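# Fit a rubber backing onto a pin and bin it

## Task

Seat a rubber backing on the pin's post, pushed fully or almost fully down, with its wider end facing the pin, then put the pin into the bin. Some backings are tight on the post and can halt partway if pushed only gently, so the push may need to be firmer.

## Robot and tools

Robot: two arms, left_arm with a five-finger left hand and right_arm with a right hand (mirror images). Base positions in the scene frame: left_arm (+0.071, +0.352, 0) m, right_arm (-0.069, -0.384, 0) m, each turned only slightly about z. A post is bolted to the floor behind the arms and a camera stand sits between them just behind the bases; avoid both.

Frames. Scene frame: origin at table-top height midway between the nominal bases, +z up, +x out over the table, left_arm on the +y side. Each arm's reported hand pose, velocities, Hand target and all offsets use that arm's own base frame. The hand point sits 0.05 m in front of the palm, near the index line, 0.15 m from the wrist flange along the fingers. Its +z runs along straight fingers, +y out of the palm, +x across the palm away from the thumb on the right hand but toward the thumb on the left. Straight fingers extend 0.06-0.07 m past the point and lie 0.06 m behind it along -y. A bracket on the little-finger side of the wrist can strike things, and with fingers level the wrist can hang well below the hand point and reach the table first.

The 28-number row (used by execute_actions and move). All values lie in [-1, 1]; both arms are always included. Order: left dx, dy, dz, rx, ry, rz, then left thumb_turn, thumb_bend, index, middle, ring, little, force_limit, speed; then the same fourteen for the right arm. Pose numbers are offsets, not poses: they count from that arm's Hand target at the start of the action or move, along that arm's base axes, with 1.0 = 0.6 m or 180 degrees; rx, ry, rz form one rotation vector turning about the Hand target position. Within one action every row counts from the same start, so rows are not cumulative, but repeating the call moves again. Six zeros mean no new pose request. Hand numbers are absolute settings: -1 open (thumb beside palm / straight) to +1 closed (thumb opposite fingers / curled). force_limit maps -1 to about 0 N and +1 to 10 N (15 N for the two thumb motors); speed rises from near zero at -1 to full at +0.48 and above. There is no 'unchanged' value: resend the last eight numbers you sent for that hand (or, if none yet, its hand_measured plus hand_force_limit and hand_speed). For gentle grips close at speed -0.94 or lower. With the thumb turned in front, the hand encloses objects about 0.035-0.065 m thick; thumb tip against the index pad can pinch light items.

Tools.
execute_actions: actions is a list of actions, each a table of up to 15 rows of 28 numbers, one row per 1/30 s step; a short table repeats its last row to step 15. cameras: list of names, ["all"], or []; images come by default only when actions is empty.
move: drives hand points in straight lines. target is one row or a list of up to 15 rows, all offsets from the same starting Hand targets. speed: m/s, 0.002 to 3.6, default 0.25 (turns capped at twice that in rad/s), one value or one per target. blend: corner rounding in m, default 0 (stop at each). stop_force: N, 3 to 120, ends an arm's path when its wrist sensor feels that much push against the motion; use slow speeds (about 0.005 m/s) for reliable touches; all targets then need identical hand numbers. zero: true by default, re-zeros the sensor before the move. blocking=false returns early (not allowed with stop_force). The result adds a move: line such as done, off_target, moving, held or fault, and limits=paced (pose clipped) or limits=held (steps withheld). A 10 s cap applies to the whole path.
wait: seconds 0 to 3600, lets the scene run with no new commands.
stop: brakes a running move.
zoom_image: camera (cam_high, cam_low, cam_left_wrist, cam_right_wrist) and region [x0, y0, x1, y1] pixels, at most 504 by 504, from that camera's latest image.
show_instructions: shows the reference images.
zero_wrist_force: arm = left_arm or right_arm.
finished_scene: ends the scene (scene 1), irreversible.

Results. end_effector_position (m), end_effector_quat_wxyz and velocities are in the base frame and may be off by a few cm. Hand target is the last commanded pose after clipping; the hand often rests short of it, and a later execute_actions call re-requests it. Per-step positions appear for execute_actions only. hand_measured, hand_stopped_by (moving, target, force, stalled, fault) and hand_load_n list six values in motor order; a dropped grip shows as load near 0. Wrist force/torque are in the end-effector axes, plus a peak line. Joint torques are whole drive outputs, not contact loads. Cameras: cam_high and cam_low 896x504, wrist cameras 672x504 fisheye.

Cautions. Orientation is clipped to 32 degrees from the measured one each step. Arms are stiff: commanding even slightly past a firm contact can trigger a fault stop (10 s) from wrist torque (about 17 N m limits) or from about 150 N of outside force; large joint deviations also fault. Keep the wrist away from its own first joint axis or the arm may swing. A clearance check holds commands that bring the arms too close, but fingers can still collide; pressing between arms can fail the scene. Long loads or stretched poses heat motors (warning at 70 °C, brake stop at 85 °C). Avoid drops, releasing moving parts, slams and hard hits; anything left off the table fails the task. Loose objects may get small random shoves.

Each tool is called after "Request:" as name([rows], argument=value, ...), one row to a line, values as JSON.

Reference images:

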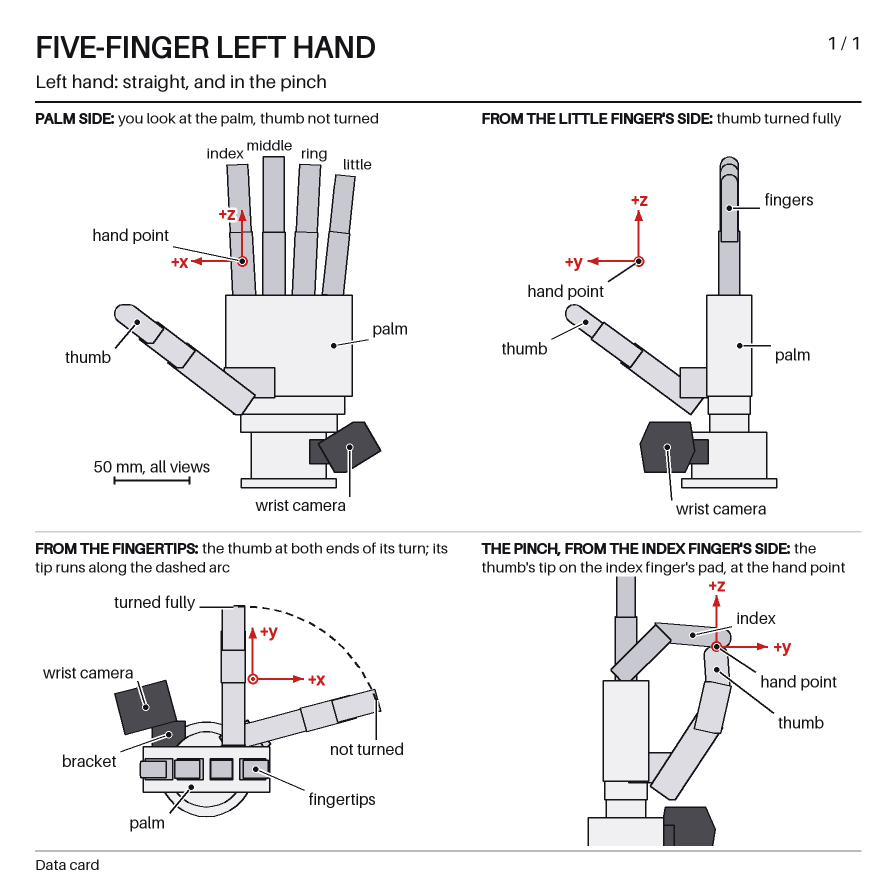

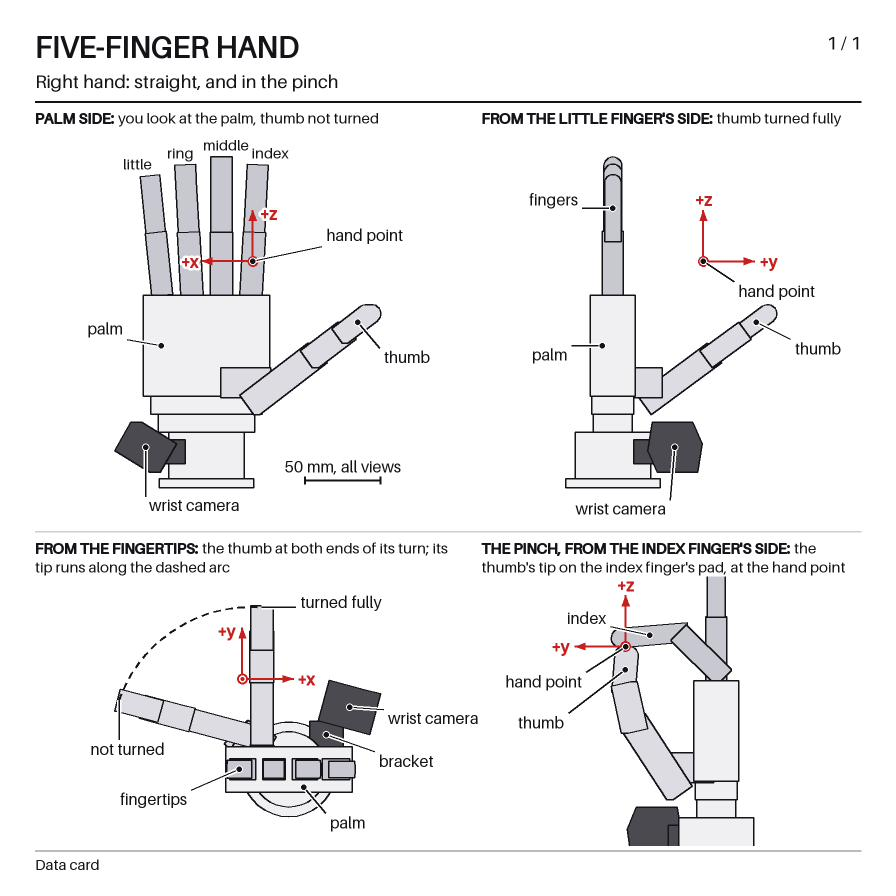

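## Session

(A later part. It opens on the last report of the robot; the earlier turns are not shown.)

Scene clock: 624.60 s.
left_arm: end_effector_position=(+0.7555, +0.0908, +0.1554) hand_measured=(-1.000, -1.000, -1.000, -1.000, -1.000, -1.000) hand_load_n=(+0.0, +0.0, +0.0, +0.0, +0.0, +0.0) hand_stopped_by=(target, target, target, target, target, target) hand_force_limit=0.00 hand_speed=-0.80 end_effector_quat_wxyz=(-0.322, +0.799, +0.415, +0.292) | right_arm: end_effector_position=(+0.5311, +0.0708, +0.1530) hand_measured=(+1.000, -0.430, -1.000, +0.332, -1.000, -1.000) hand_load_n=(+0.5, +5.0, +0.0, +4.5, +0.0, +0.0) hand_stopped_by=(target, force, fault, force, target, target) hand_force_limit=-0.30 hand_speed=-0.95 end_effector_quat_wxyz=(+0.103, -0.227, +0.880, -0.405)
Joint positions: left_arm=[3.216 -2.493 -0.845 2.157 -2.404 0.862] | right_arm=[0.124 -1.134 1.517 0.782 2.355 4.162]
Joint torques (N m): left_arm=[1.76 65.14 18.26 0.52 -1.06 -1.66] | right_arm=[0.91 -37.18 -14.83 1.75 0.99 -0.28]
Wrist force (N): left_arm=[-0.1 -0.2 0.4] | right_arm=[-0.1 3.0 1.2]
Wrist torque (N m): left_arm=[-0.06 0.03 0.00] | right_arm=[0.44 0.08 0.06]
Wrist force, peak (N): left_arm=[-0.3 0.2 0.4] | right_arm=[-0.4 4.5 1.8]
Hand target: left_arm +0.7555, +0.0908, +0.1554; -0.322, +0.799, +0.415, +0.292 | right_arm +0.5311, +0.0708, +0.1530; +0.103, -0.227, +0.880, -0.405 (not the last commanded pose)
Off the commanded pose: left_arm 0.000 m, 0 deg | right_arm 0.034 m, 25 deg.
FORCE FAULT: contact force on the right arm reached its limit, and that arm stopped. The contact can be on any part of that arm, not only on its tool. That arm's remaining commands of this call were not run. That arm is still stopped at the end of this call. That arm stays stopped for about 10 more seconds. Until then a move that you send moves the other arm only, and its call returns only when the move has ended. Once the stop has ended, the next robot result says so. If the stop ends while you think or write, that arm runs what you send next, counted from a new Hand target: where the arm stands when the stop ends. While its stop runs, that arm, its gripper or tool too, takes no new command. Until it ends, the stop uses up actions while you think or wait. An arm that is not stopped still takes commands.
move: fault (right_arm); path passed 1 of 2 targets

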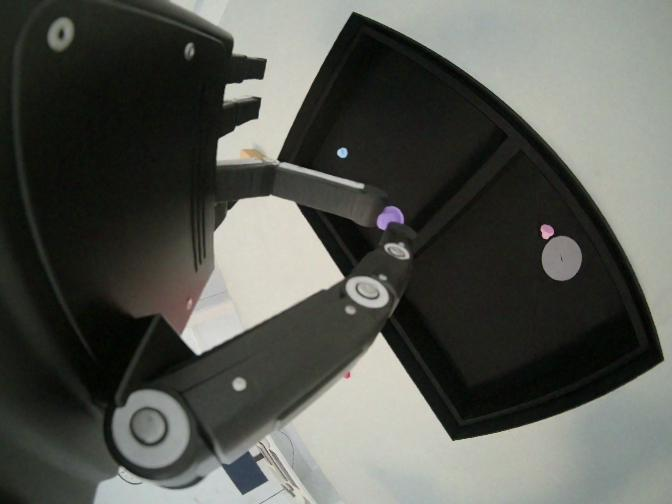

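Request:
wait(seconds=10, cameras=["all"])

Scene clock: 635.57 s.
left_arm: end_effector_position=(+0.7555, +0.0908, +0.1554) hand_measured=(-1.000, -1.000, -1.000, -1.000, -1.000, -1.000) hand_load_n=(+0.0, +0.0, +0.0, +0.0, +0.0, +0.0) hand_stopped_by=(target, target, target, target, target, target) hand_force_limit=0.00 hand_speed=-0.80 end_effector_quat_wxyz=(-0.322, +0.799, +0.415, +0.292) | right_arm: end_effector_position=(+0.5311, +0.0708, +0.1530) hand_measured=(+1.000, -0.430, -1.000, +0.332, -1.000, -1.000) hand_load_n=(+0.5, +5.5, +0.0, +4.5, +0.0, +0.0) hand_stopped_by=(target, force, fault, force, target, target) hand_force_limit=-0.30 hand_speed=-0.95 end_effector_quat_wxyz=(+0.103, -0.227, +0.880, -0.405)
Joint positions: left_arm=[3.216 -2.493 -0.845 2.157 -2.404 0.862] | right_arm=[0.124 -1.134 1.517 0.782 2.355 4.162]
Joint torques (N m): left_arm=[1.99 66.52 18.09 0.72 -1.08 -1.56] | right_arm=[1.69 -36.11 -14.41 1.78 0.83 -0.17]
Wrist force (N): left_arm=[0.1 0.0 0.3] | right_arm=[-0.1 3.1 1.2]
Wrist torque (N m): left_arm=[-0.02 0.00 0.00] | right_arm=[0.45 0.09 0.07]
Wrist force, peak (N): left_arm=[-0.4 -0.1 0.5] | right_arm=[0.0 3.7 1.3]
Hand target: left_arm +0.7555, +0.0908, +0.1554; -0.322, +0.799, +0.415, +0.292 | right_arm +0.5311, +0.0708, +0.1530; +0.103, -0.227, +0.880, -0.405 (not the last commanded pose)
Off the commanded pose: left_arm 0.000 m, 0 deg | right_arm 0.034 m, 25 deg.
FORCE FAULT, CONTINUED: the right arm's stop, for the force fault that an earlier result reported, is over. The rest of the stop counts as 19 of the actions that you can send in this scene. During its stop the right arm's controller moved it back a little. That arm's target is now where it stood when the stop ended, not its last command. That arm accepts commands again.
wait: 10.00 s; at rest from the start

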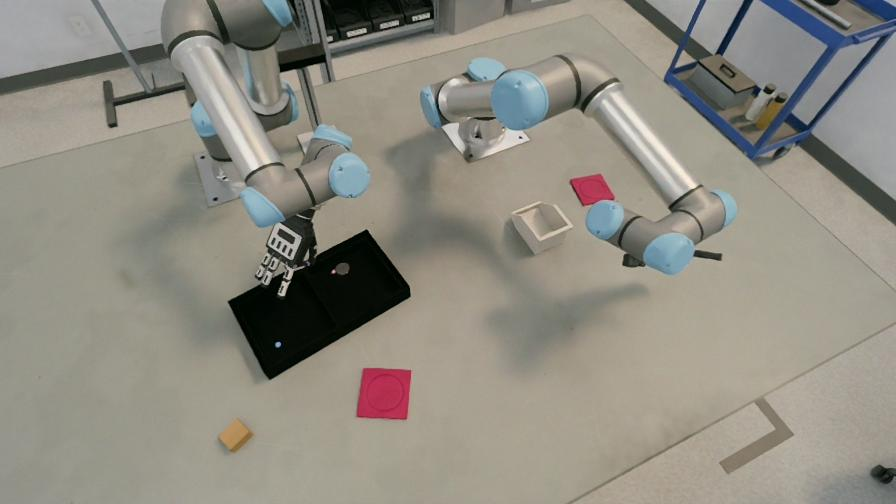

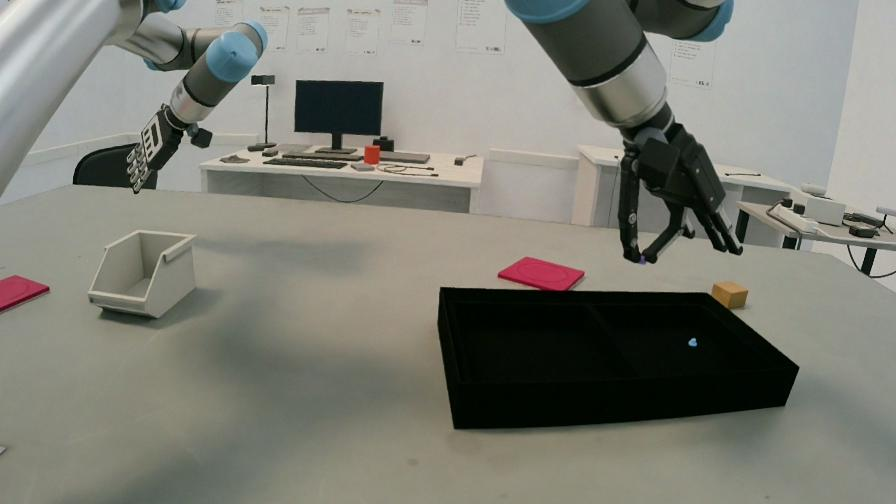

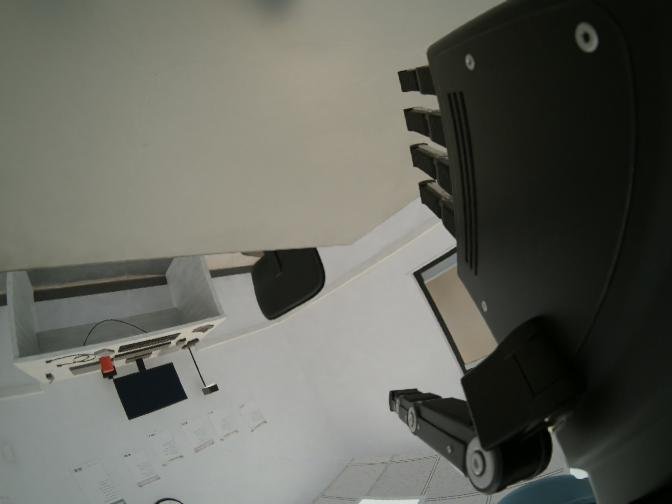

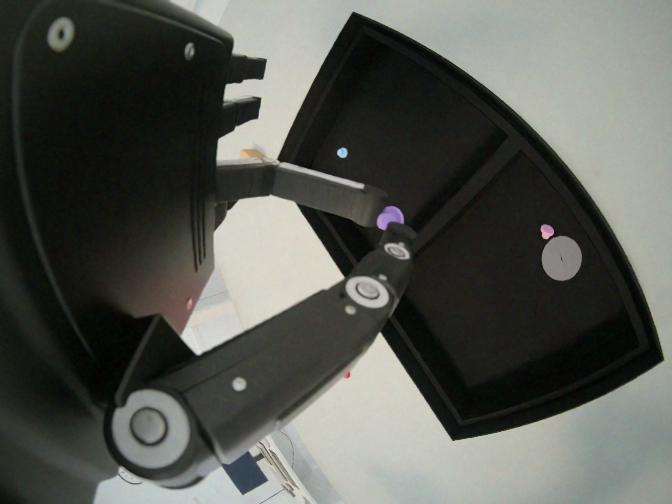

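Request:
zoom_image(camera="cam_high", region=[160, 0, 420, 320])

Request:
zoom_image(camera="cam_low", region=[480, 0, 800, 300])

Scaled by 1.575.

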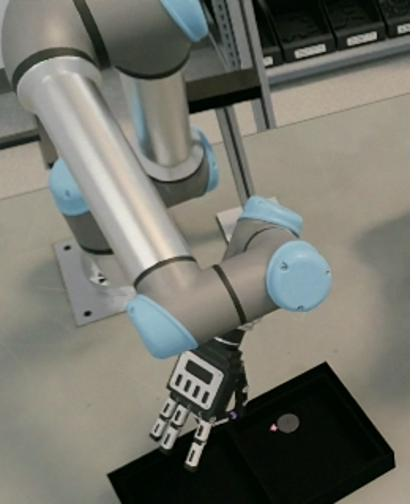

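Scaled by 1.575.

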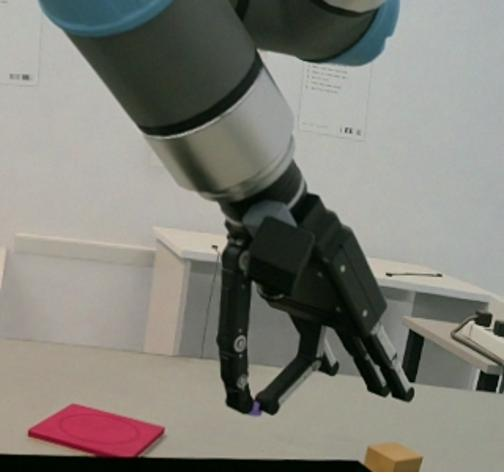

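Request:
move(target=[0,0,0,0,0,0,-1,-1,-1,-1,-1,-1,0,-0.8,0.05,-0.03,0.05,0,0,0,1,-0.38,-1,0.36,-1,-1,-0.3,-0.95], speed=0.06, stop_force=12, cameras=["cam_low"])

Scene clock: 657.70 s.
left_arm: end_effector_position=(+0.7555, +0.0908, +0.1554) hand_measured=(-1.000, -1.000, -1.000, -1.000, -1.000, -1.000) hand_load_n=(+0.0, +0.0, +0.0, +0.0, +0.0, +0.0) hand_stopped_by=(target, target, target, target, target, target) hand_force_limit=0.00 hand_speed=-0.80 end_effector_quat_wxyz=(-0.322, +0.799, +0.415, +0.292) | right_arm: end_effector_position=(+0.5611, +0.0528, +0.1830) hand_measured=(+1.000, -0.430, -1.000, +0.332, -1.000, -1.000) hand_load_n=(+0.5, +5.0, +0.0, +4.5, +0.0, +0.0) hand_stopped_by=(target, force, fault, force, target, target) hand_force_limit=-0.30 hand_speed=-0.95 end_effector_quat_wxyz=(+0.103, -0.227, +0.880, -0.405)
Joint positions: left_arm=[3.216 -2.493 -0.845 2.157 -2.404 0.862] | right_arm=[0.079 -1.114 1.397 0.842 2.336 4.104]
Joint torques (N m): left_arm=[1.76 66.14 19.16 0.68 -1.09 -1.72] | right_arm=[-9.16 -25.59 -27.94 4.24 -0.34 -1.43]
Wrist force (N): left_arm=[0.0 0.1 0.3] | right_arm=[-0.2 3.2 1.0]
Wrist torque (N m): left_arm=[-0.02 0.00 0.00] | right_arm=[0.49 0.08 0.19]
Wrist force, peak (N): left_arm=[-0.4 -0.1 0.5] | right_arm=[-0.2 3.8 1.0]
Hand target: left_arm +0.7555, +0.0908, +0.1554; -0.322, +0.799, +0.415, +0.292 | right_arm +0.5611, +0.0528, +0.1830; +0.103, -0.227, +0.880, -0.405
Off the commanded pose: left_arm 0.000 m, 0 deg | right_arm 0.000 m, 0 deg.
move: done

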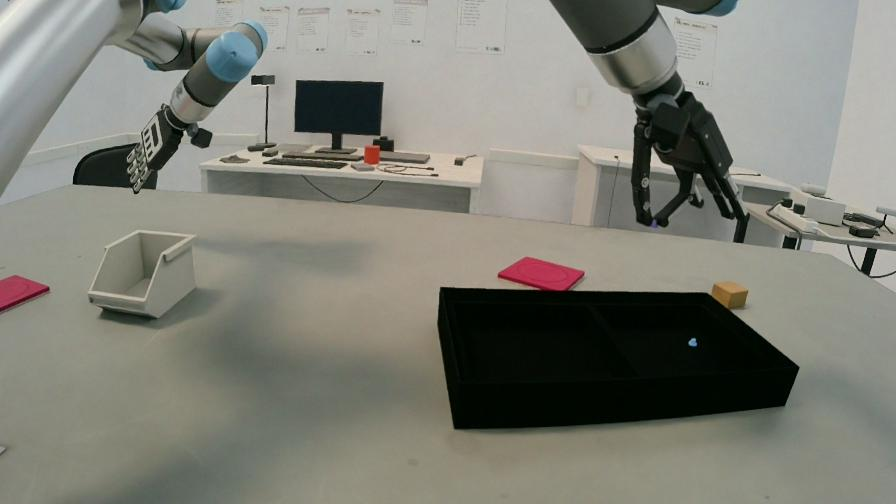

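Request:
move(target=[0,0,0,0,0,0,-1,-1,-1,-1,-1,-1,0,-0.8,0,0,0,0,0,0.14,1,-0.38,-1,0.36,-1,-1,-0.3,-0.95], speed=0.1, cameras=["cam_high"])

Scene clock: 660.90 s.
left_arm: end_effector_position=(+0.7555, +0.0908, +0.1554) hand_measured=(-1.000, -1.000, -1.000, -1.000, -1.000, -1.000) hand_load_n=(+0.0, +0.0, +0.5, +0.0, +0.0, +0.0) hand_stopped_by=(target, target, target, target, target, target) hand_force_limit=0.00 hand_speed=-0.80 end_effector_quat_wxyz=(-0.322, +0.799, +0.415, +0.292) | right_arm: end_effector_position=(+0.5611, +0.0528, +0.1830) hand_measured=(+1.000, -0.430, -1.000, +0.332, -1.000, -1.000) hand_load_n=(+0.5, +5.5, +0.0, +4.5, +0.0, +0.0) hand_stopped_by=(target, force, fault, force, target, target) hand_force_limit=-0.30 hand_speed=-0.95 end_effector_quat_wxyz=(+0.188, -0.414, +0.809, -0.373)
Joint positions: left_arm=[3.216 -2.493 -0.845 2.157 -2.404 0.862] | right_arm=[-0.039 -1.304 1.592 0.513 2.008 3.549]
Joint torques (N m): left_arm=[1.71 66 18.72 0.56 -1.04 -1.83] | right_arm=[-8.31 -44.18 -4.27 -0.84 -0.66 -1.47]
Wrist force (N): left_arm=[-0.1 -0.1 0.4] | right_arm=[-0.4 3.4 1.1]
Wrist torque (N m): left_arm=[-0.04 0.02 0.00] | right_arm=[0.49 0.09 0.19]
Wrist force, peak (N): left_arm=[-0.1 0.0 0.6] | right_arm=[-0.7 3.6 1.4]
Hand target: left_arm +0.7555, +0.0908, +0.1554; -0.322, +0.799, +0.415, +0.292 | right_arm +0.5611, +0.0528, +0.1830; +0.188, -0.414, +0.809, -0.373
Off the commanded pose: left_arm 0.000 m, 0 deg | right_arm 0.000 m, 0 deg.
move: done

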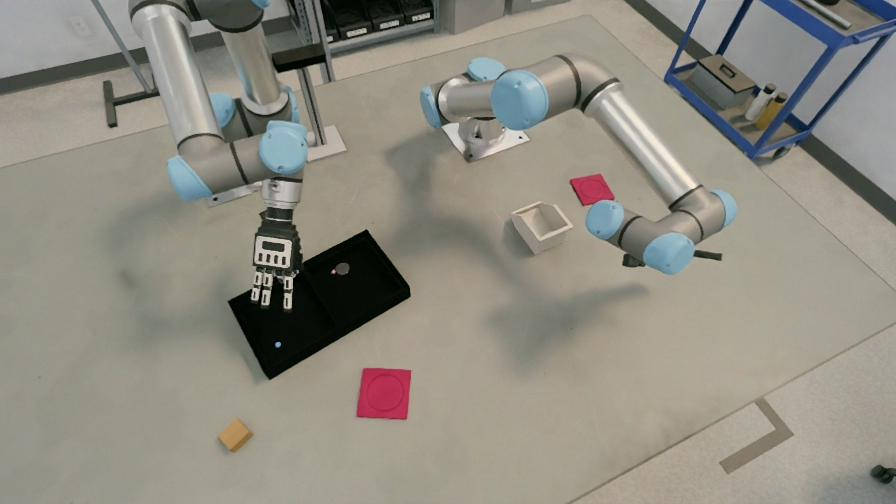

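Request:
move(target=[0,0,0,0,0,0,-1,-1,-1,-1,-1,-1,0,-0.8,0,0,0,0,0,0.3222,1,-0.38,-1,0.36,-1,-1,-0.3,-0.95], speed=0.2)

Request:
move(target=[0,0,0,0,0,0,-1,-1,-1,-1,-1,-1,0,-0.8,-0.145,0.185,-0.06,0,0,0,1,-0.38,-1,0.36,-1,-1,-0.3,-0.95], speed=0.12, cameras=["cam_high","cam_right_wrist"])

Scene clock: 665.70 s.
left_arm: end_effector_position=(+0.7555, +0.0908, +0.1554) hand_measured=(-1.000, -1.000, -1.000, -1.000, -1.000, -1.000) hand_load_n=(+0.0, +0.0, +0.0, +0.0, +0.0, +0.0) hand_stopped_by=(target, target, target, target, target, target) hand_force_limit=0.00 hand_speed=-0.80 end_effector_quat_wxyz=(-0.322, +0.799, +0.415, +0.292) | right_arm: end_effector_position=(+0.5611, +0.0528, +0.1830) hand_measured=(+1.000, -0.430, -1.000, +0.332, -1.000, -1.000) hand_load_n=(+0.5, +5.0, +0.0, +4.5, +0.0, +0.0) hand_stopped_by=(target, force, fault, force, target, target) hand_force_limit=-0.30 hand_speed=-0.95 end_effector_quat_wxyz=(-0.346, +0.754, -0.507, +0.235)
Joint positions: left_arm=[3.216 -2.493 -0.845 2.157 -2.404 0.862] | right_arm=[-0.386 -1.298 1.599 0.572 1.015 2.576]
Joint torques (N m): left_arm=[2.01 66.28 18.06 0.45 -1.09 -1.64] | right_arm=[-9.34 -17.9 -28.74 3.53 -1.89 -1.26]
Wrist force (N): left_arm=[-0.2 0.0 0.5] | right_arm=[-0.4 3.4 1.6]
Wrist torque (N m): left_arm=[-0.04 0.04 -0.01] | right_arm=[0.48 0.12 0.18]
Wrist force, peak (N): left_arm=[-0.2 0.3 0.6] | right_arm=[-0.6 3.7 1.3]
Hand target: left_arm +0.7555, +0.0908, +0.1554; -0.322, +0.799, +0.415, +0.292 | right_arm +0.5611, +0.0528, +0.1830; -0.346, +0.754, -0.507, +0.235
Off the commanded pose: left_arm 0.000 m, 0 deg | right_arm 0.000 m, 0 deg.
move: done

Scene clock: 667.40 s.
left_arm: end_effector_position=(+0.7555, +0.0908, +0.1554) hand_measured=(-1.000, -1.000, -1.000, -1.000, -1.000, -1.000) hand_load_n=(+0.0, +0.0, +0.0, +0.0, +0.0, +0.0) hand_stopped_by=(target, target, target, target, target, target) hand_force_limit=0.00 hand_speed=-0.80 end_effector_quat_wxyz=(-0.322, +0.799, +0.415, +0.292) | right_arm: end_effector_position=(+0.4741, +0.1637, +0.1470) hand_measured=(+1.000, -0.430, -1.000, +0.332, -1.000, -1.000) hand_load_n=(+0.5, +5.5, +0.0, +4.5, +0.0, +0.0) hand_stopped_by=(target, force, fault, force, target, target) hand_force_limit=-0.30 hand_speed=-0.95 end_effector_quat_wxyz=(-0.346, +0.754, -0.507, +0.235)
Joint positions: left_arm=[3.216 -2.493 -0.845 2.157 -2.404 0.862] | right_arm=[-0.16 -1.475 1.894 0.367 1.168 2.763]
Joint torques (N m): left_arm=[1.94 65.69 18.35 0.59 -1.22 -1.74] | right_arm=[12.53 -35.98 -5.16 -0.91 1 1.8]
Wrist force (N): left_arm=[-0.3 0.0 0.4] | right_arm=[-0.5 3.4 1.5]
Wrist torque (N m): left_arm=[-0.04 0.05 -0.01] | right_arm=[0.47 0.16 0.06]
Wrist force, peak (N): left_arm=[-0.2 -0.2 0.5] | right_arm=[-1.2 3.8 1.2]
Hand target: left_arm +0.7555, +0.0908, +0.1554; -0.322, +0.799, +0.415, +0.292 | right_arm +0.4741, +0.1638, +0.1470; -0.346, +0.754, -0.507, +0.235
Off the commanded pose: left_arm 0.000 m, 0 deg | right_arm 0.000 m, 0 deg.
move: done

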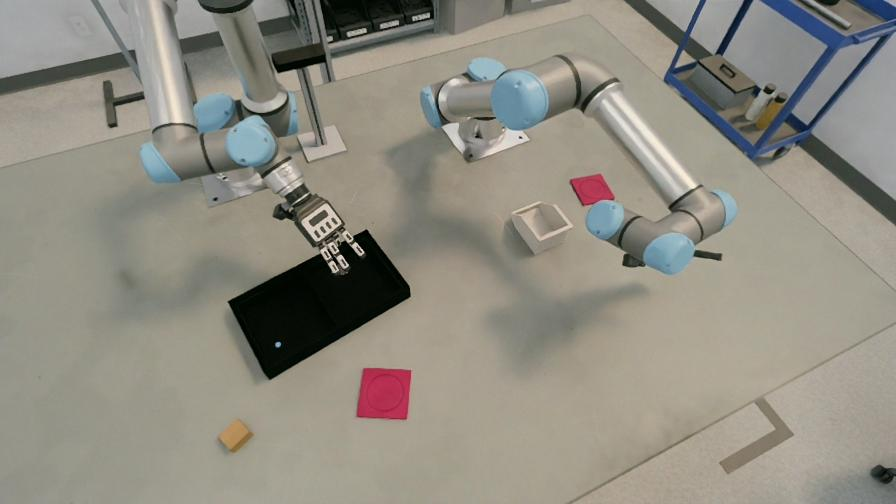

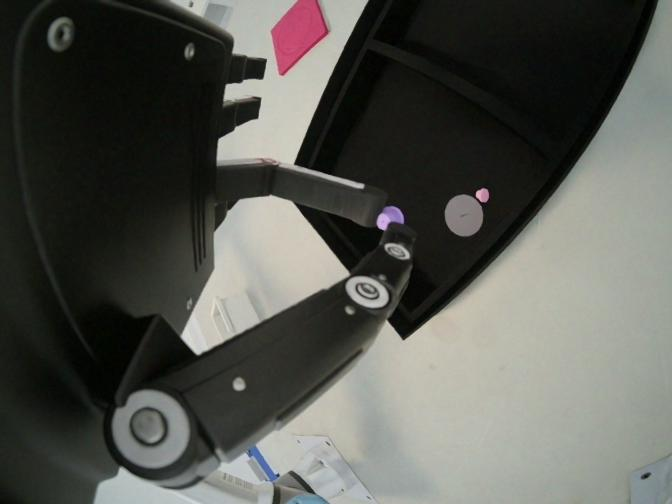

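Request:
move(target=[0,0,0,0,0,0,-1,-1,-1,-1,-1,-1,0,-0.8,-0.0085,0.007,-0.1583,0,0,0,1,-0.38,-1,0.36,-1,-1,-0.3,-0.95], speed=0.06, stop_force=10, cameras=["cam_right_wrist"])

Request:
zoom_image(camera="cam_right_wrist", region=[355, 190, 455, 265])

Scene clock: 672.47 s.
left_arm: end_effector_position=(+0.7555, +0.0908, +0.1554) hand_measured=(-1.000, -1.000, -1.000, -1.000, -1.000, -1.000) hand_load_n=(+0.0, +0.0, +0.0, +0.0, +0.0, +0.0) hand_stopped_by=(target, target, target, target, target, target) hand_force_limit=0.00 hand_speed=-0.80 end_effector_quat_wxyz=(-0.322, +0.799, +0.415, +0.292) | right_arm: end_effector_position=(+0.4690, +0.1680, +0.0520) hand_measured=(+1.000, -0.430, -1.000, +0.332, -1.000, -1.000) hand_load_n=(+0.5, +5.0, +0.0, +4.5, +0.0, +0.5) hand_stopped_by=(target, force, fault, force, target, target) hand_force_limit=-0.30 hand_speed=-0.95 end_effector_quat_wxyz=(-0.346, +0.754, -0.507, +0.235)
Joint positions: left_arm=[3.216 -2.493 -0.845 2.157 -2.404 0.862] | right_arm=[-0.15 -1.359 2.039 0.102 1.176 2.771]
Joint torques (N m): left_arm=[1.81 67.04 17.75 0.62 -1.11 -1.82] | right_arm=[10.75 -11.63 -2.5 -1.1 0.93 1.66]
Wrist force (N): left_arm=[-0.3 -0.1 0.3] | right_arm=[-0.1 3.3 1.0]
Wrist torque (N m): left_arm=[-0.03 0.05 -0.02] | right_arm=[0.48 0.09 0.09]
Wrist force, peak (N): left_arm=[-0.1 -0.2 0.6] | right_arm=[-0.4 3.6 1.5]
Hand target: left_arm +0.7555, +0.0908, +0.1554; -0.322, +0.799, +0.415, +0.292 | right_arm +0.4690, +0.1680, +0.0520; -0.346, +0.754, -0.507, +0.235
Off the commanded pose: left_arm 0.000 m, 0 deg | right_arm 0.000 m, 0 deg.
move: done

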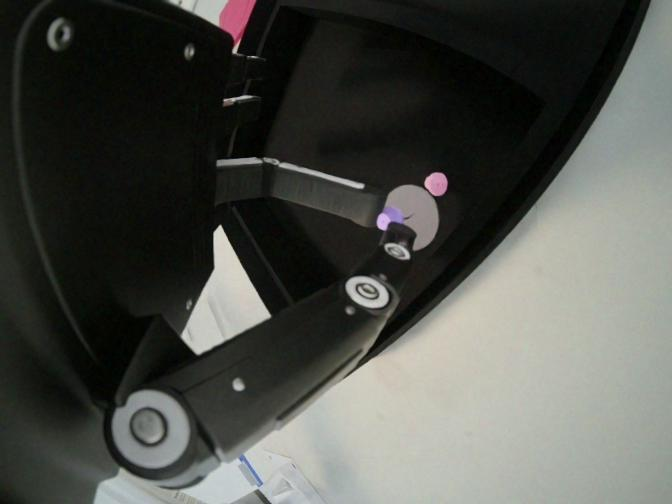

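Scaled by 5.040 from the camera's image (finer frame: 960x720).

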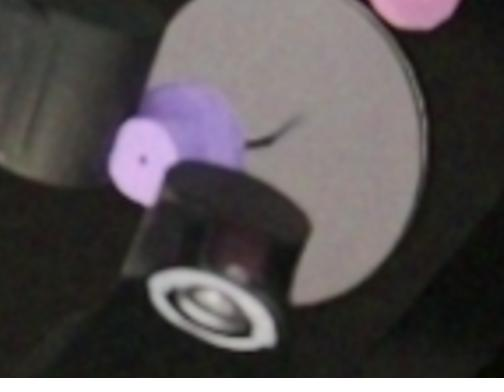

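Request:
move(target=[0,0,0,0,0,0,-1,-1,-1,-1,-1,-1,0,-0.8,0.0002,0.0065,-0.0217,0,0,0,1,-0.38,-1,0.36,-1,-1,-0.3,-0.95], speed=0.03, stop_force=6, cameras=["cam_right_wrist"])

Request:
zoom_image(camera="cam_right_wrist", region=[365, 190, 435, 243])

Scene clock: 678.30 s.
left_arm: end_effector_position=(+0.7555, +0.0908, +0.1554) hand_measured=(-1.000, -1.000, -1.000, -1.000, -1.000, -1.000) hand_load_n=(+0.0, +0.0, +0.0, +0.0, +0.0, +0.0) hand_stopped_by=(target, target, target, target, target, target) hand_force_limit=0.00 hand_speed=-0.80 end_effector_quat_wxyz=(-0.322, +0.799, +0.415, +0.292) | right_arm: end_effector_position=(+0.4691, +0.1719, +0.0390) hand_measured=(+1.000, -0.430, -1.000, +0.332, -1.000, -1.000) hand_load_n=(+0.5, +5.0, +0.0, +4.0, +0.0, +0.0) hand_stopped_by=(target, force, fault, force, target, target) hand_force_limit=-0.30 hand_speed=-0.95 end_effector_quat_wxyz=(-0.346, +0.754, -0.507, +0.235)
Joint positions: left_arm=[3.216 -2.493 -0.845 2.157 -2.404 0.862] | right_arm=[-0.138 -1.335 2.05 0.064 1.184 2.78]
Joint torques (N m): left_arm=[2.37 66.26 18 0.46 -1.1 -1.81] | right_arm=[11.98 -12.65 -2.27 -0.99 1.14 1.6]
Wrist force (N): left_arm=[-0.4 0.0 0.2] | right_arm=[-0.4 3.5 1.1]
Wrist torque (N m): left_arm=[-0.01 0.06 -0.02] | right_arm=[0.50 0.13 0.08]
Wrist force, peak (N): left_arm=[-0.2 0.1 0.5] | right_arm=[-0.3 3.9 0.9]
Hand target: left_arm +0.7555, +0.0908, +0.1554; -0.322, +0.799, +0.415, +0.292 | right_arm +0.4691, +0.1719, +0.0390; -0.346, +0.754, -0.507, +0.235
Off the commanded pose: left_arm 0.000 m, 0 deg | right_arm 0.000 m, 0 deg.
move: done

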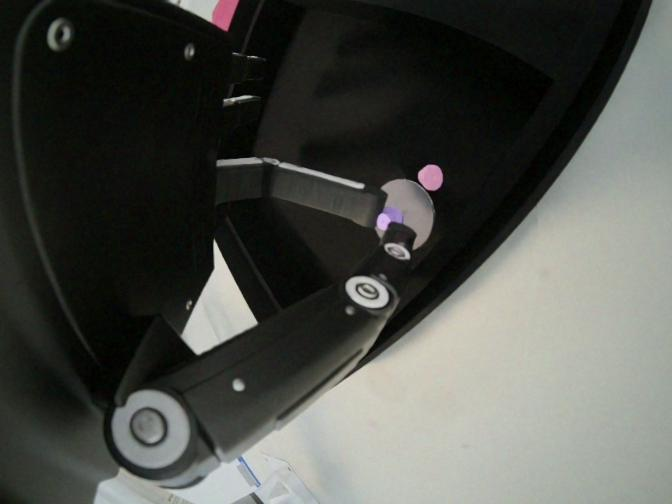

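Scaled by 7.200 from the camera's image (finer frame: 960x720).

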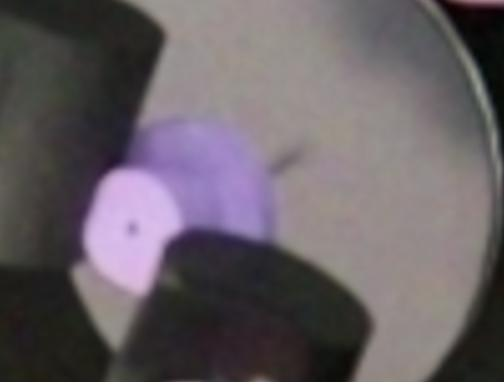

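Request:
zoom_image(camera="cam_right_wrist", region=[375, 200, 411, 236])

Request:
zoom_image(camera="cam_right_wrist", region=[370, 165, 450, 255])

Scaled by 14.000 from the camera's image (finer frame: 960x720).

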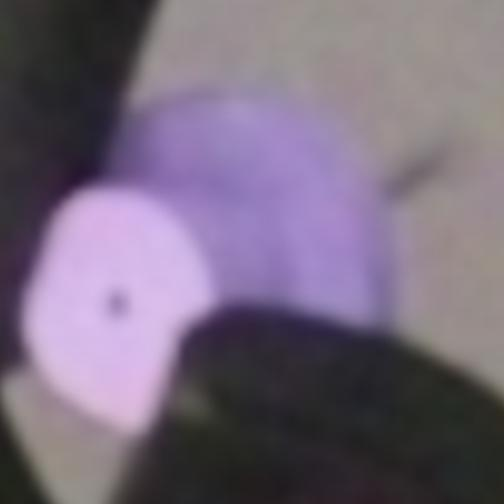

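Scaled by 5.600 from the camera's image (finer frame: 960x720).

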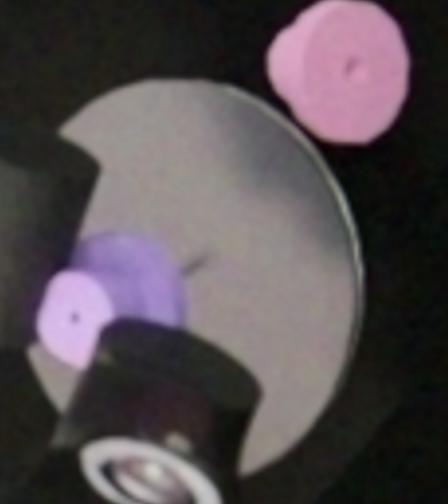

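Request:
move(target=[0,0,0,0,0,0,-1,-1,-1,-1,-1,-1,0,-0.8,0,0,0.03333,0,0,0,1,-0.38,-1,0.36,-1,-1,-0.3,-0.95], speed=0.06, cameras=["cam_right_wrist"])

Request:
zoom_image(camera="cam_right_wrist", region=[370, 170, 450, 250])

Request:
zoom_image(camera="cam_right_wrist", region=[395, 200, 431, 236])

Scene clock: 699.33 s.
left_arm: end_effector_position=(+0.7555, +0.0908, +0.1554) hand_measured=(-1.000, -1.000, -1.000, -1.000, -1.000, -1.000) hand_load_n=(+0.0, +0.0, +0.0, +0.0, +0.0, +0.0) hand_stopped_by=(target, target, target, target, target, target) hand_force_limit=0.00 hand_speed=-0.80 end_effector_quat_wxyz=(-0.322, +0.799, +0.415, +0.292) | right_arm: end_effector_position=(+0.4691, +0.1719, +0.0589) hand_measured=(+1.000, -0.430, -1.000, +0.332, -1.000, -1.000) hand_load_n=(+0.5, +5.0, +0.0, +4.5, +0.0, +0.0) hand_stopped_by=(target, force, fault, force, target, target) hand_force_limit=-0.30 hand_speed=-0.95 end_effector_quat_wxyz=(-0.346, +0.754, -0.507, +0.235)
Joint positions: left_arm=[3.216 -2.493 -0.845 2.157 -2.404 0.862] | right_arm=[-0.138 -1.368 2.028 0.119 1.184 2.78]
Joint torques (N m): left_arm=[2.2 66.37 19.12 0.63 -1.05 -1.63] | right_arm=[-3.62 -38.01 -25.24 3.07 -0.51 -1]
Wrist force (N): left_arm=[-0.1 -0.1 0.3] | right_arm=[-0.4 3.4 1.1]
Wrist torque (N m): left_arm=[-0.03 0.02 0.00] | right_arm=[0.48 0.13 0.08]
Wrist force, peak (N): left_arm=[-0.3 -0.1 0.6] | right_arm=[-0.7 4.0 1.4]
Hand target: left_arm +0.7555, +0.0908, +0.1554; -0.322, +0.799, +0.415, +0.292 | right_arm +0.4691, +0.1719, +0.0590; -0.346, +0.754, -0.507, +0.235
Off the commanded pose: left_arm 0.000 m, 0 deg | right_arm 0.000 m, 0 deg.
move: done

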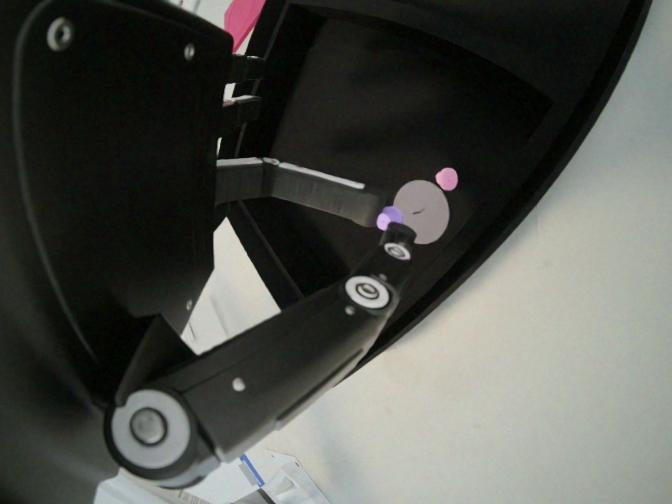

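Scaled by 6.300 from the camera's image (finer frame: 960x720).

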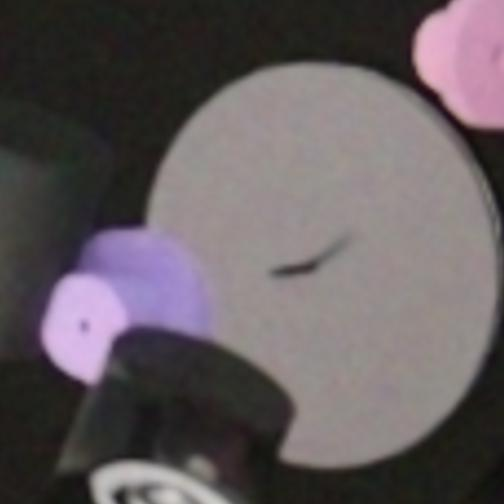

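Scaled by 14.000 from the camera's image (finer frame: 960x720).

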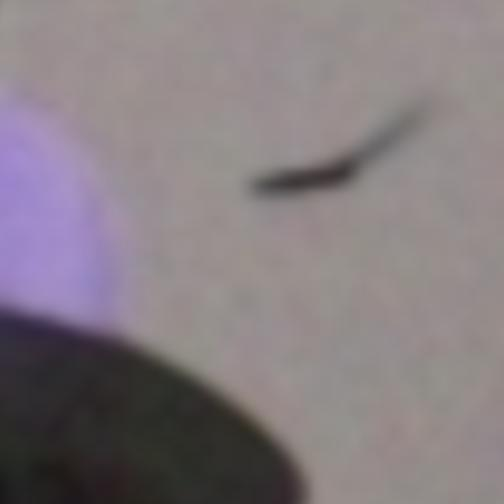

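Request:
move(target=[0,0,0,0,0,0,-1,-1,-1,-1,-1,-1,0,-0.8,0.005,0.0025,-0.0217,0,0,0,1,-0.38,-1,0.36,-1,-1,-0.3,-0.95], speed=0.03, cameras=["cam_right_wrist"])

Request:
zoom_image(camera="cam_right_wrist", region=[370, 170, 450, 250])

Request:
zoom_image(camera="cam_right_wrist", region=[375, 200, 411, 236])

Scene clock: 705.03 s.
left_arm: end_effector_position=(+0.7555, +0.0908, +0.1554) hand_measured=(-1.000, -1.000, -1.000, -1.000, -1.000, -1.000) hand_load_n=(+0.0, +0.0, +0.0, +0.0, +0.0, +0.0) hand_stopped_by=(target, target, target, target, target, target) hand_force_limit=0.00 hand_speed=-0.80 end_effector_quat_wxyz=(-0.322, +0.799, +0.415, +0.292) | right_arm: end_effector_position=(+0.4721, +0.1734, +0.0460) hand_measured=(+1.000, -0.430, -1.000, +0.332, -1.000, -1.000) hand_load_n=(+0.5, +5.0, +0.0, +4.5, +0.0, +0.0) hand_stopped_by=(target, force, fault, force, target, target) hand_force_limit=-0.30 hand_speed=-0.95 end_effector_quat_wxyz=(-0.346, +0.754, -0.507, +0.235)
Joint positions: left_arm=[3.216 -2.493 -0.845 2.157 -2.404 0.862] | right_arm=[-0.132 -1.34 2.033 0.084 1.188 2.785]
Joint torques (N m): left_arm=[1.92 66.89 18.19 0.51 -1.06 -1.67] | right_arm=[11.22 -13.16 -2.36 -1 1.19 1.48]
Wrist force (N): left_arm=[-0.1 -0.1 0.4] | right_arm=[-0.5 3.3 1.3]
Wrist torque (N m): left_arm=[-0.04 0.02 0.00] | right_arm=[0.46 0.14 0.06]
Wrist force, peak (N): left_arm=[-0.2 -0.1 0.6] | right_arm=[-0.5 3.7 1.4]
Hand target: left_arm +0.7555, +0.0908, +0.1554; -0.322, +0.799, +0.415, +0.292 | right_arm +0.4721, +0.1734, +0.0459; -0.346, +0.754, -0.507, +0.235
Off the commanded pose: left_arm 0.000 m, 0 deg | right_arm 0.000 m, 0 deg.
move: done

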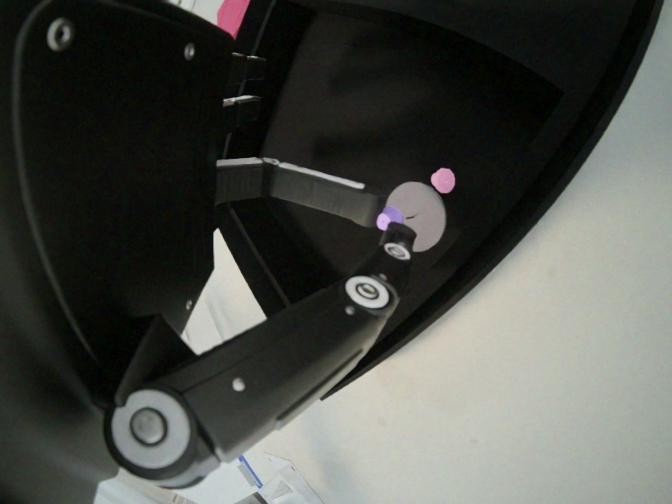

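Scaled by 6.300 from the camera's image (finer frame: 960x720).

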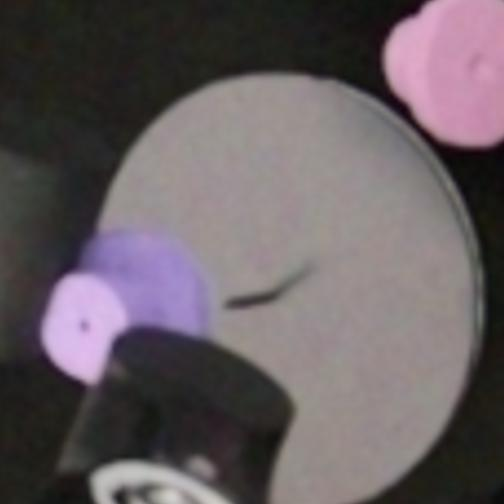

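Scaled by 14.000 from the camera's image (finer frame: 960x720).

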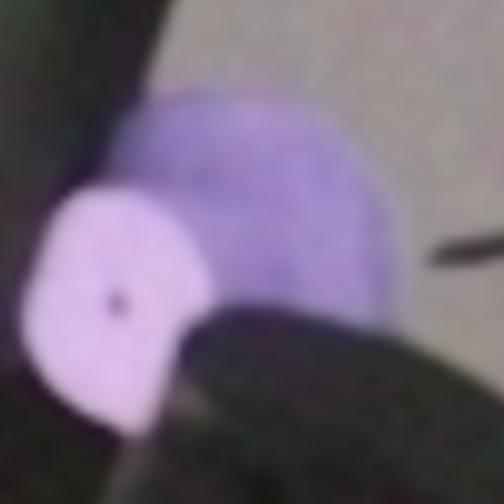

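Request:
move(target=[0,0,0,0,0,0,-1,-1,-1,-1,-1,-1,0,-0.8,-0.001,0.0008,-0.0167,0,0,0,1,-0.38,-1,0.36,-1,-1,-0.3,-0.95], speed=0.02, stop_force=5)

Request:
move(target=[0,0,0,0,0,0,-1,-1,-1,-1,-1,-1,0,-0.8,0,0,-0.02,0,0,0,1,-0.38,-1,0.36,-1,-1,-0.3,-0.95], speed=0.004, stop_force=4, cameras=["cam_right_wrist"])

Request:
zoom_image(camera="cam_right_wrist", region=[370, 170, 450, 250])

Request:
zoom_image(camera="cam_right_wrist", region=[375, 200, 411, 236])

Scene clock: 710.33 s.
left_arm: end_effector_position=(+0.7555, +0.0908, +0.1554) hand_measured=(-1.000, -1.000, -1.000, -1.000, -1.000, -1.000) hand_load_n=(+0.0, +0.0, +0.0, +0.0, +0.0, +0.0) hand_stopped_by=(target, target, target, target, target, target) hand_force_limit=0.00 hand_speed=-0.80 end_effector_quat_wxyz=(-0.322, +0.799, +0.415, +0.292) | right_arm: end_effector_position=(+0.4715, +0.1739, +0.0359) hand_measured=(+1.000, -0.430, -1.000, +0.332, -1.000, -1.000) hand_load_n=(+0.5, +5.0, -0.5, +4.5, +0.0, +0.0) hand_stopped_by=(target, force, fault, force, target, target) hand_force_limit=-0.30 hand_speed=-0.95 end_effector_quat_wxyz=(-0.346, +0.754, -0.507, +0.235)
Joint positions: left_arm=[3.216 -2.493 -0.845 2.157 -2.404 0.862] | right_arm=[-0.131 -1.324 2.046 0.056 1.189 2.786]
Joint torques (N m): left_arm=[2.37 66.27 19.12 0.58 -1.05 -1.58] | right_arm=[12.54 -12.6 -2.28 -0.91 0.95 1.76]
Wrist force (N): left_arm=[-0.3 -0.1 0.4] | right_arm=[-0.5 3.5 1.2]
Wrist torque (N m): left_arm=[-0.04 0.05 -0.01] | right_arm=[0.50 0.14 0.07]
Wrist force, peak (N): left_arm=[-0.3 -0.2 0.6] | right_arm=[-0.6 3.7 1.0]
Hand target: left_arm +0.7555, +0.0908, +0.1554; -0.322, +0.799, +0.415, +0.292 | right_arm +0.4715, +0.1739, +0.0359; -0.346, +0.754, -0.507, +0.235
Off the commanded pose: left_arm 0.000 m, 0 deg | right_arm 0.000 m, 0 deg.
move: done

Scene clock: 713.20 s.
left_arm: end_effector_position=(+0.7555, +0.0908, +0.1554) hand_measured=(-1.000, -1.000, -1.000, -1.000, -1.000, -1.000) hand_load_n=(+0.0, +0.0, +0.0, +0.0, +0.0, +0.0) hand_stopped_by=(target, target, target, target, target, target) hand_force_limit=0.00 hand_speed=-0.80 end_effector_quat_wxyz=(-0.322, +0.799, +0.415, +0.292) | right_arm: end_effector_position=(+0.4715, +0.1739, +0.0300) hand_measured=(+1.000, -0.430, -1.000, +0.332, -1.000, -1.000) hand_load_n=(+0.5, +5.0, +0.0, +4.5, +0.0, +0.0) hand_stopped_by=(target, force, fault, force, target, target) hand_force_limit=-0.30 hand_speed=-0.95 end_effector_quat_wxyz=(-0.346, +0.754, -0.507, +0.235)
Joint positions: left_arm=[3.216 -2.493 -0.845 2.157 -2.404 0.862] | right_arm=[-0.131 -1.314 2.051 0.039 1.189 2.786]
Joint torques (N m): left_arm=[1.78 65.83 18.25 0.56 -1.02 -1.83] | right_arm=[11.31 -38.33 -23.1 3.06 1.08 1.38]
Wrist force (N): left_arm=[-0.3 -0.1 0.4] | right_arm=[-0.6 0.0 -0.9]
Wrist torque (N m): left_arm=[-0.05 0.05 -0.01] | right_arm=[0.24 0.19 0.02]
Wrist force, peak (N): left_arm=[-0.3 -0.1 0.5] | right_arm=[-0.6 3.6 1.1]
Hand target: left_arm +0.7555, +0.0908, +0.1554; -0.322, +0.799, +0.415, +0.292 | right_arm +0.4715, +0.1739, +0.0300; -0.346, +0.754, -0.507, +0.235 (not the last commanded pose)
Off the commanded pose: left_arm 0.000 m, 0 deg | right_arm 0.006 m, 0 deg.
move: contact (right_arm)

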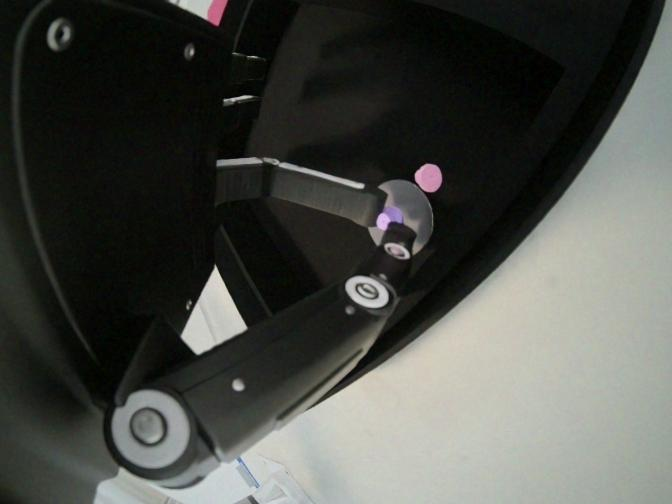

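Scaled by 6.300 from the camera's image (finer frame: 960x720).

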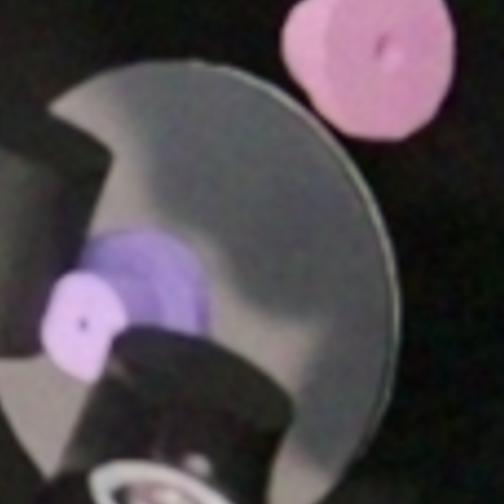

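Scaled by 14.000 from the camera's image (finer frame: 960x720).

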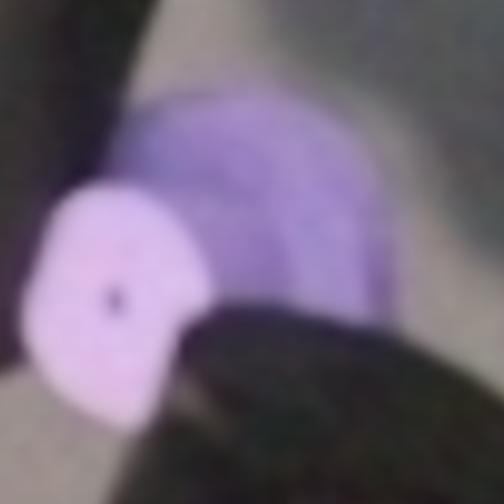

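Request:
move(target=[0,0,0,0,0,0,-1,-1,-1,-1,-1,-1,0,-0.8,0,0,-0.01,0,0,0,1,-0.38,-1,0.36,-1,-1,-0.3,-0.95], speed=0.004, stop_force=9, zero=false, cameras=["cam_right_wrist"])

Request:
zoom_image(camera="cam_right_wrist", region=[375, 200, 411, 236])

Scene clock: 717.77 s.
left_arm: end_effector_position=(+0.7555, +0.0908, +0.1554) hand_measured=(-1.000, -1.000, -1.000, -1.000, -1.000, -1.000) hand_load_n=(+0.0, +0.0, +0.0, +0.0, +0.0, +0.0) hand_stopped_by=(target, target, target, target, target, target) hand_force_limit=0.00 hand_speed=-0.80 end_effector_quat_wxyz=(-0.322, +0.799, +0.415, +0.292) | right_arm: end_effector_position=(+0.4717, +0.1738, +0.0297) hand_measured=(+1.000, -0.430, -1.000, +0.332, -1.000, -1.000) hand_load_n=(+0.0, +5.5, +0.0, +4.0, +0.0, +0.0) hand_stopped_by=(target, force, fault, force, target, target) hand_force_limit=-0.30 hand_speed=-0.95 end_effector_quat_wxyz=(-0.346, +0.754, -0.507, +0.235)
Joint positions: left_arm=[3.216 -2.493 -0.845 2.157 -2.404 0.862] | right_arm=[-0.131 -1.313 2.052 0.038 1.189 2.786]
Joint torques (N m): left_arm=[2.1 65.72 18.78 0.62 -1.2 -1.65] | right_arm=[9.42 -35.71 -22.45 2.63 1.15 1.36]
Wrist force (N): left_arm=[-0.1 0.0 0.3] | right_arm=[-1.2 -3.3 -5.4]
Wrist torque (N m): left_arm=[-0.03 0.02 0.00] | right_arm=[0.03 0.31 -0.02]
Wrist force, peak (N): left_arm=[-0.2 0.1 0.6] | right_arm=[-1.0 -6.8 -7.5]
Hand target: left_arm +0.7555, +0.0908, +0.1554; -0.322, +0.799, +0.415, +0.292 | right_arm +0.4717, +0.1738, +0.0297; -0.346, +0.754, -0.507, +0.235 (not the last commanded pose)
Off the commanded pose: left_arm 0.000 m, 0 deg | right_arm 0.006 m, 0 deg.
move: contact (right_arm)

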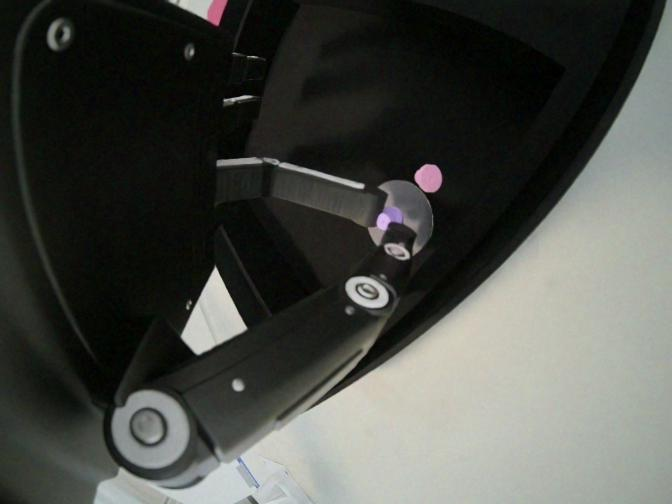

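Scaled by 14.000 from the camera's image (finer frame: 960x720).

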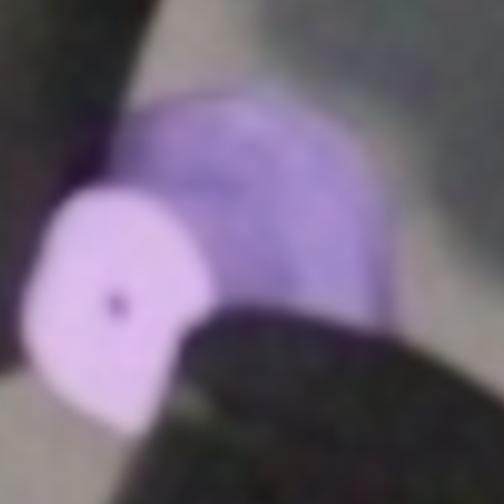

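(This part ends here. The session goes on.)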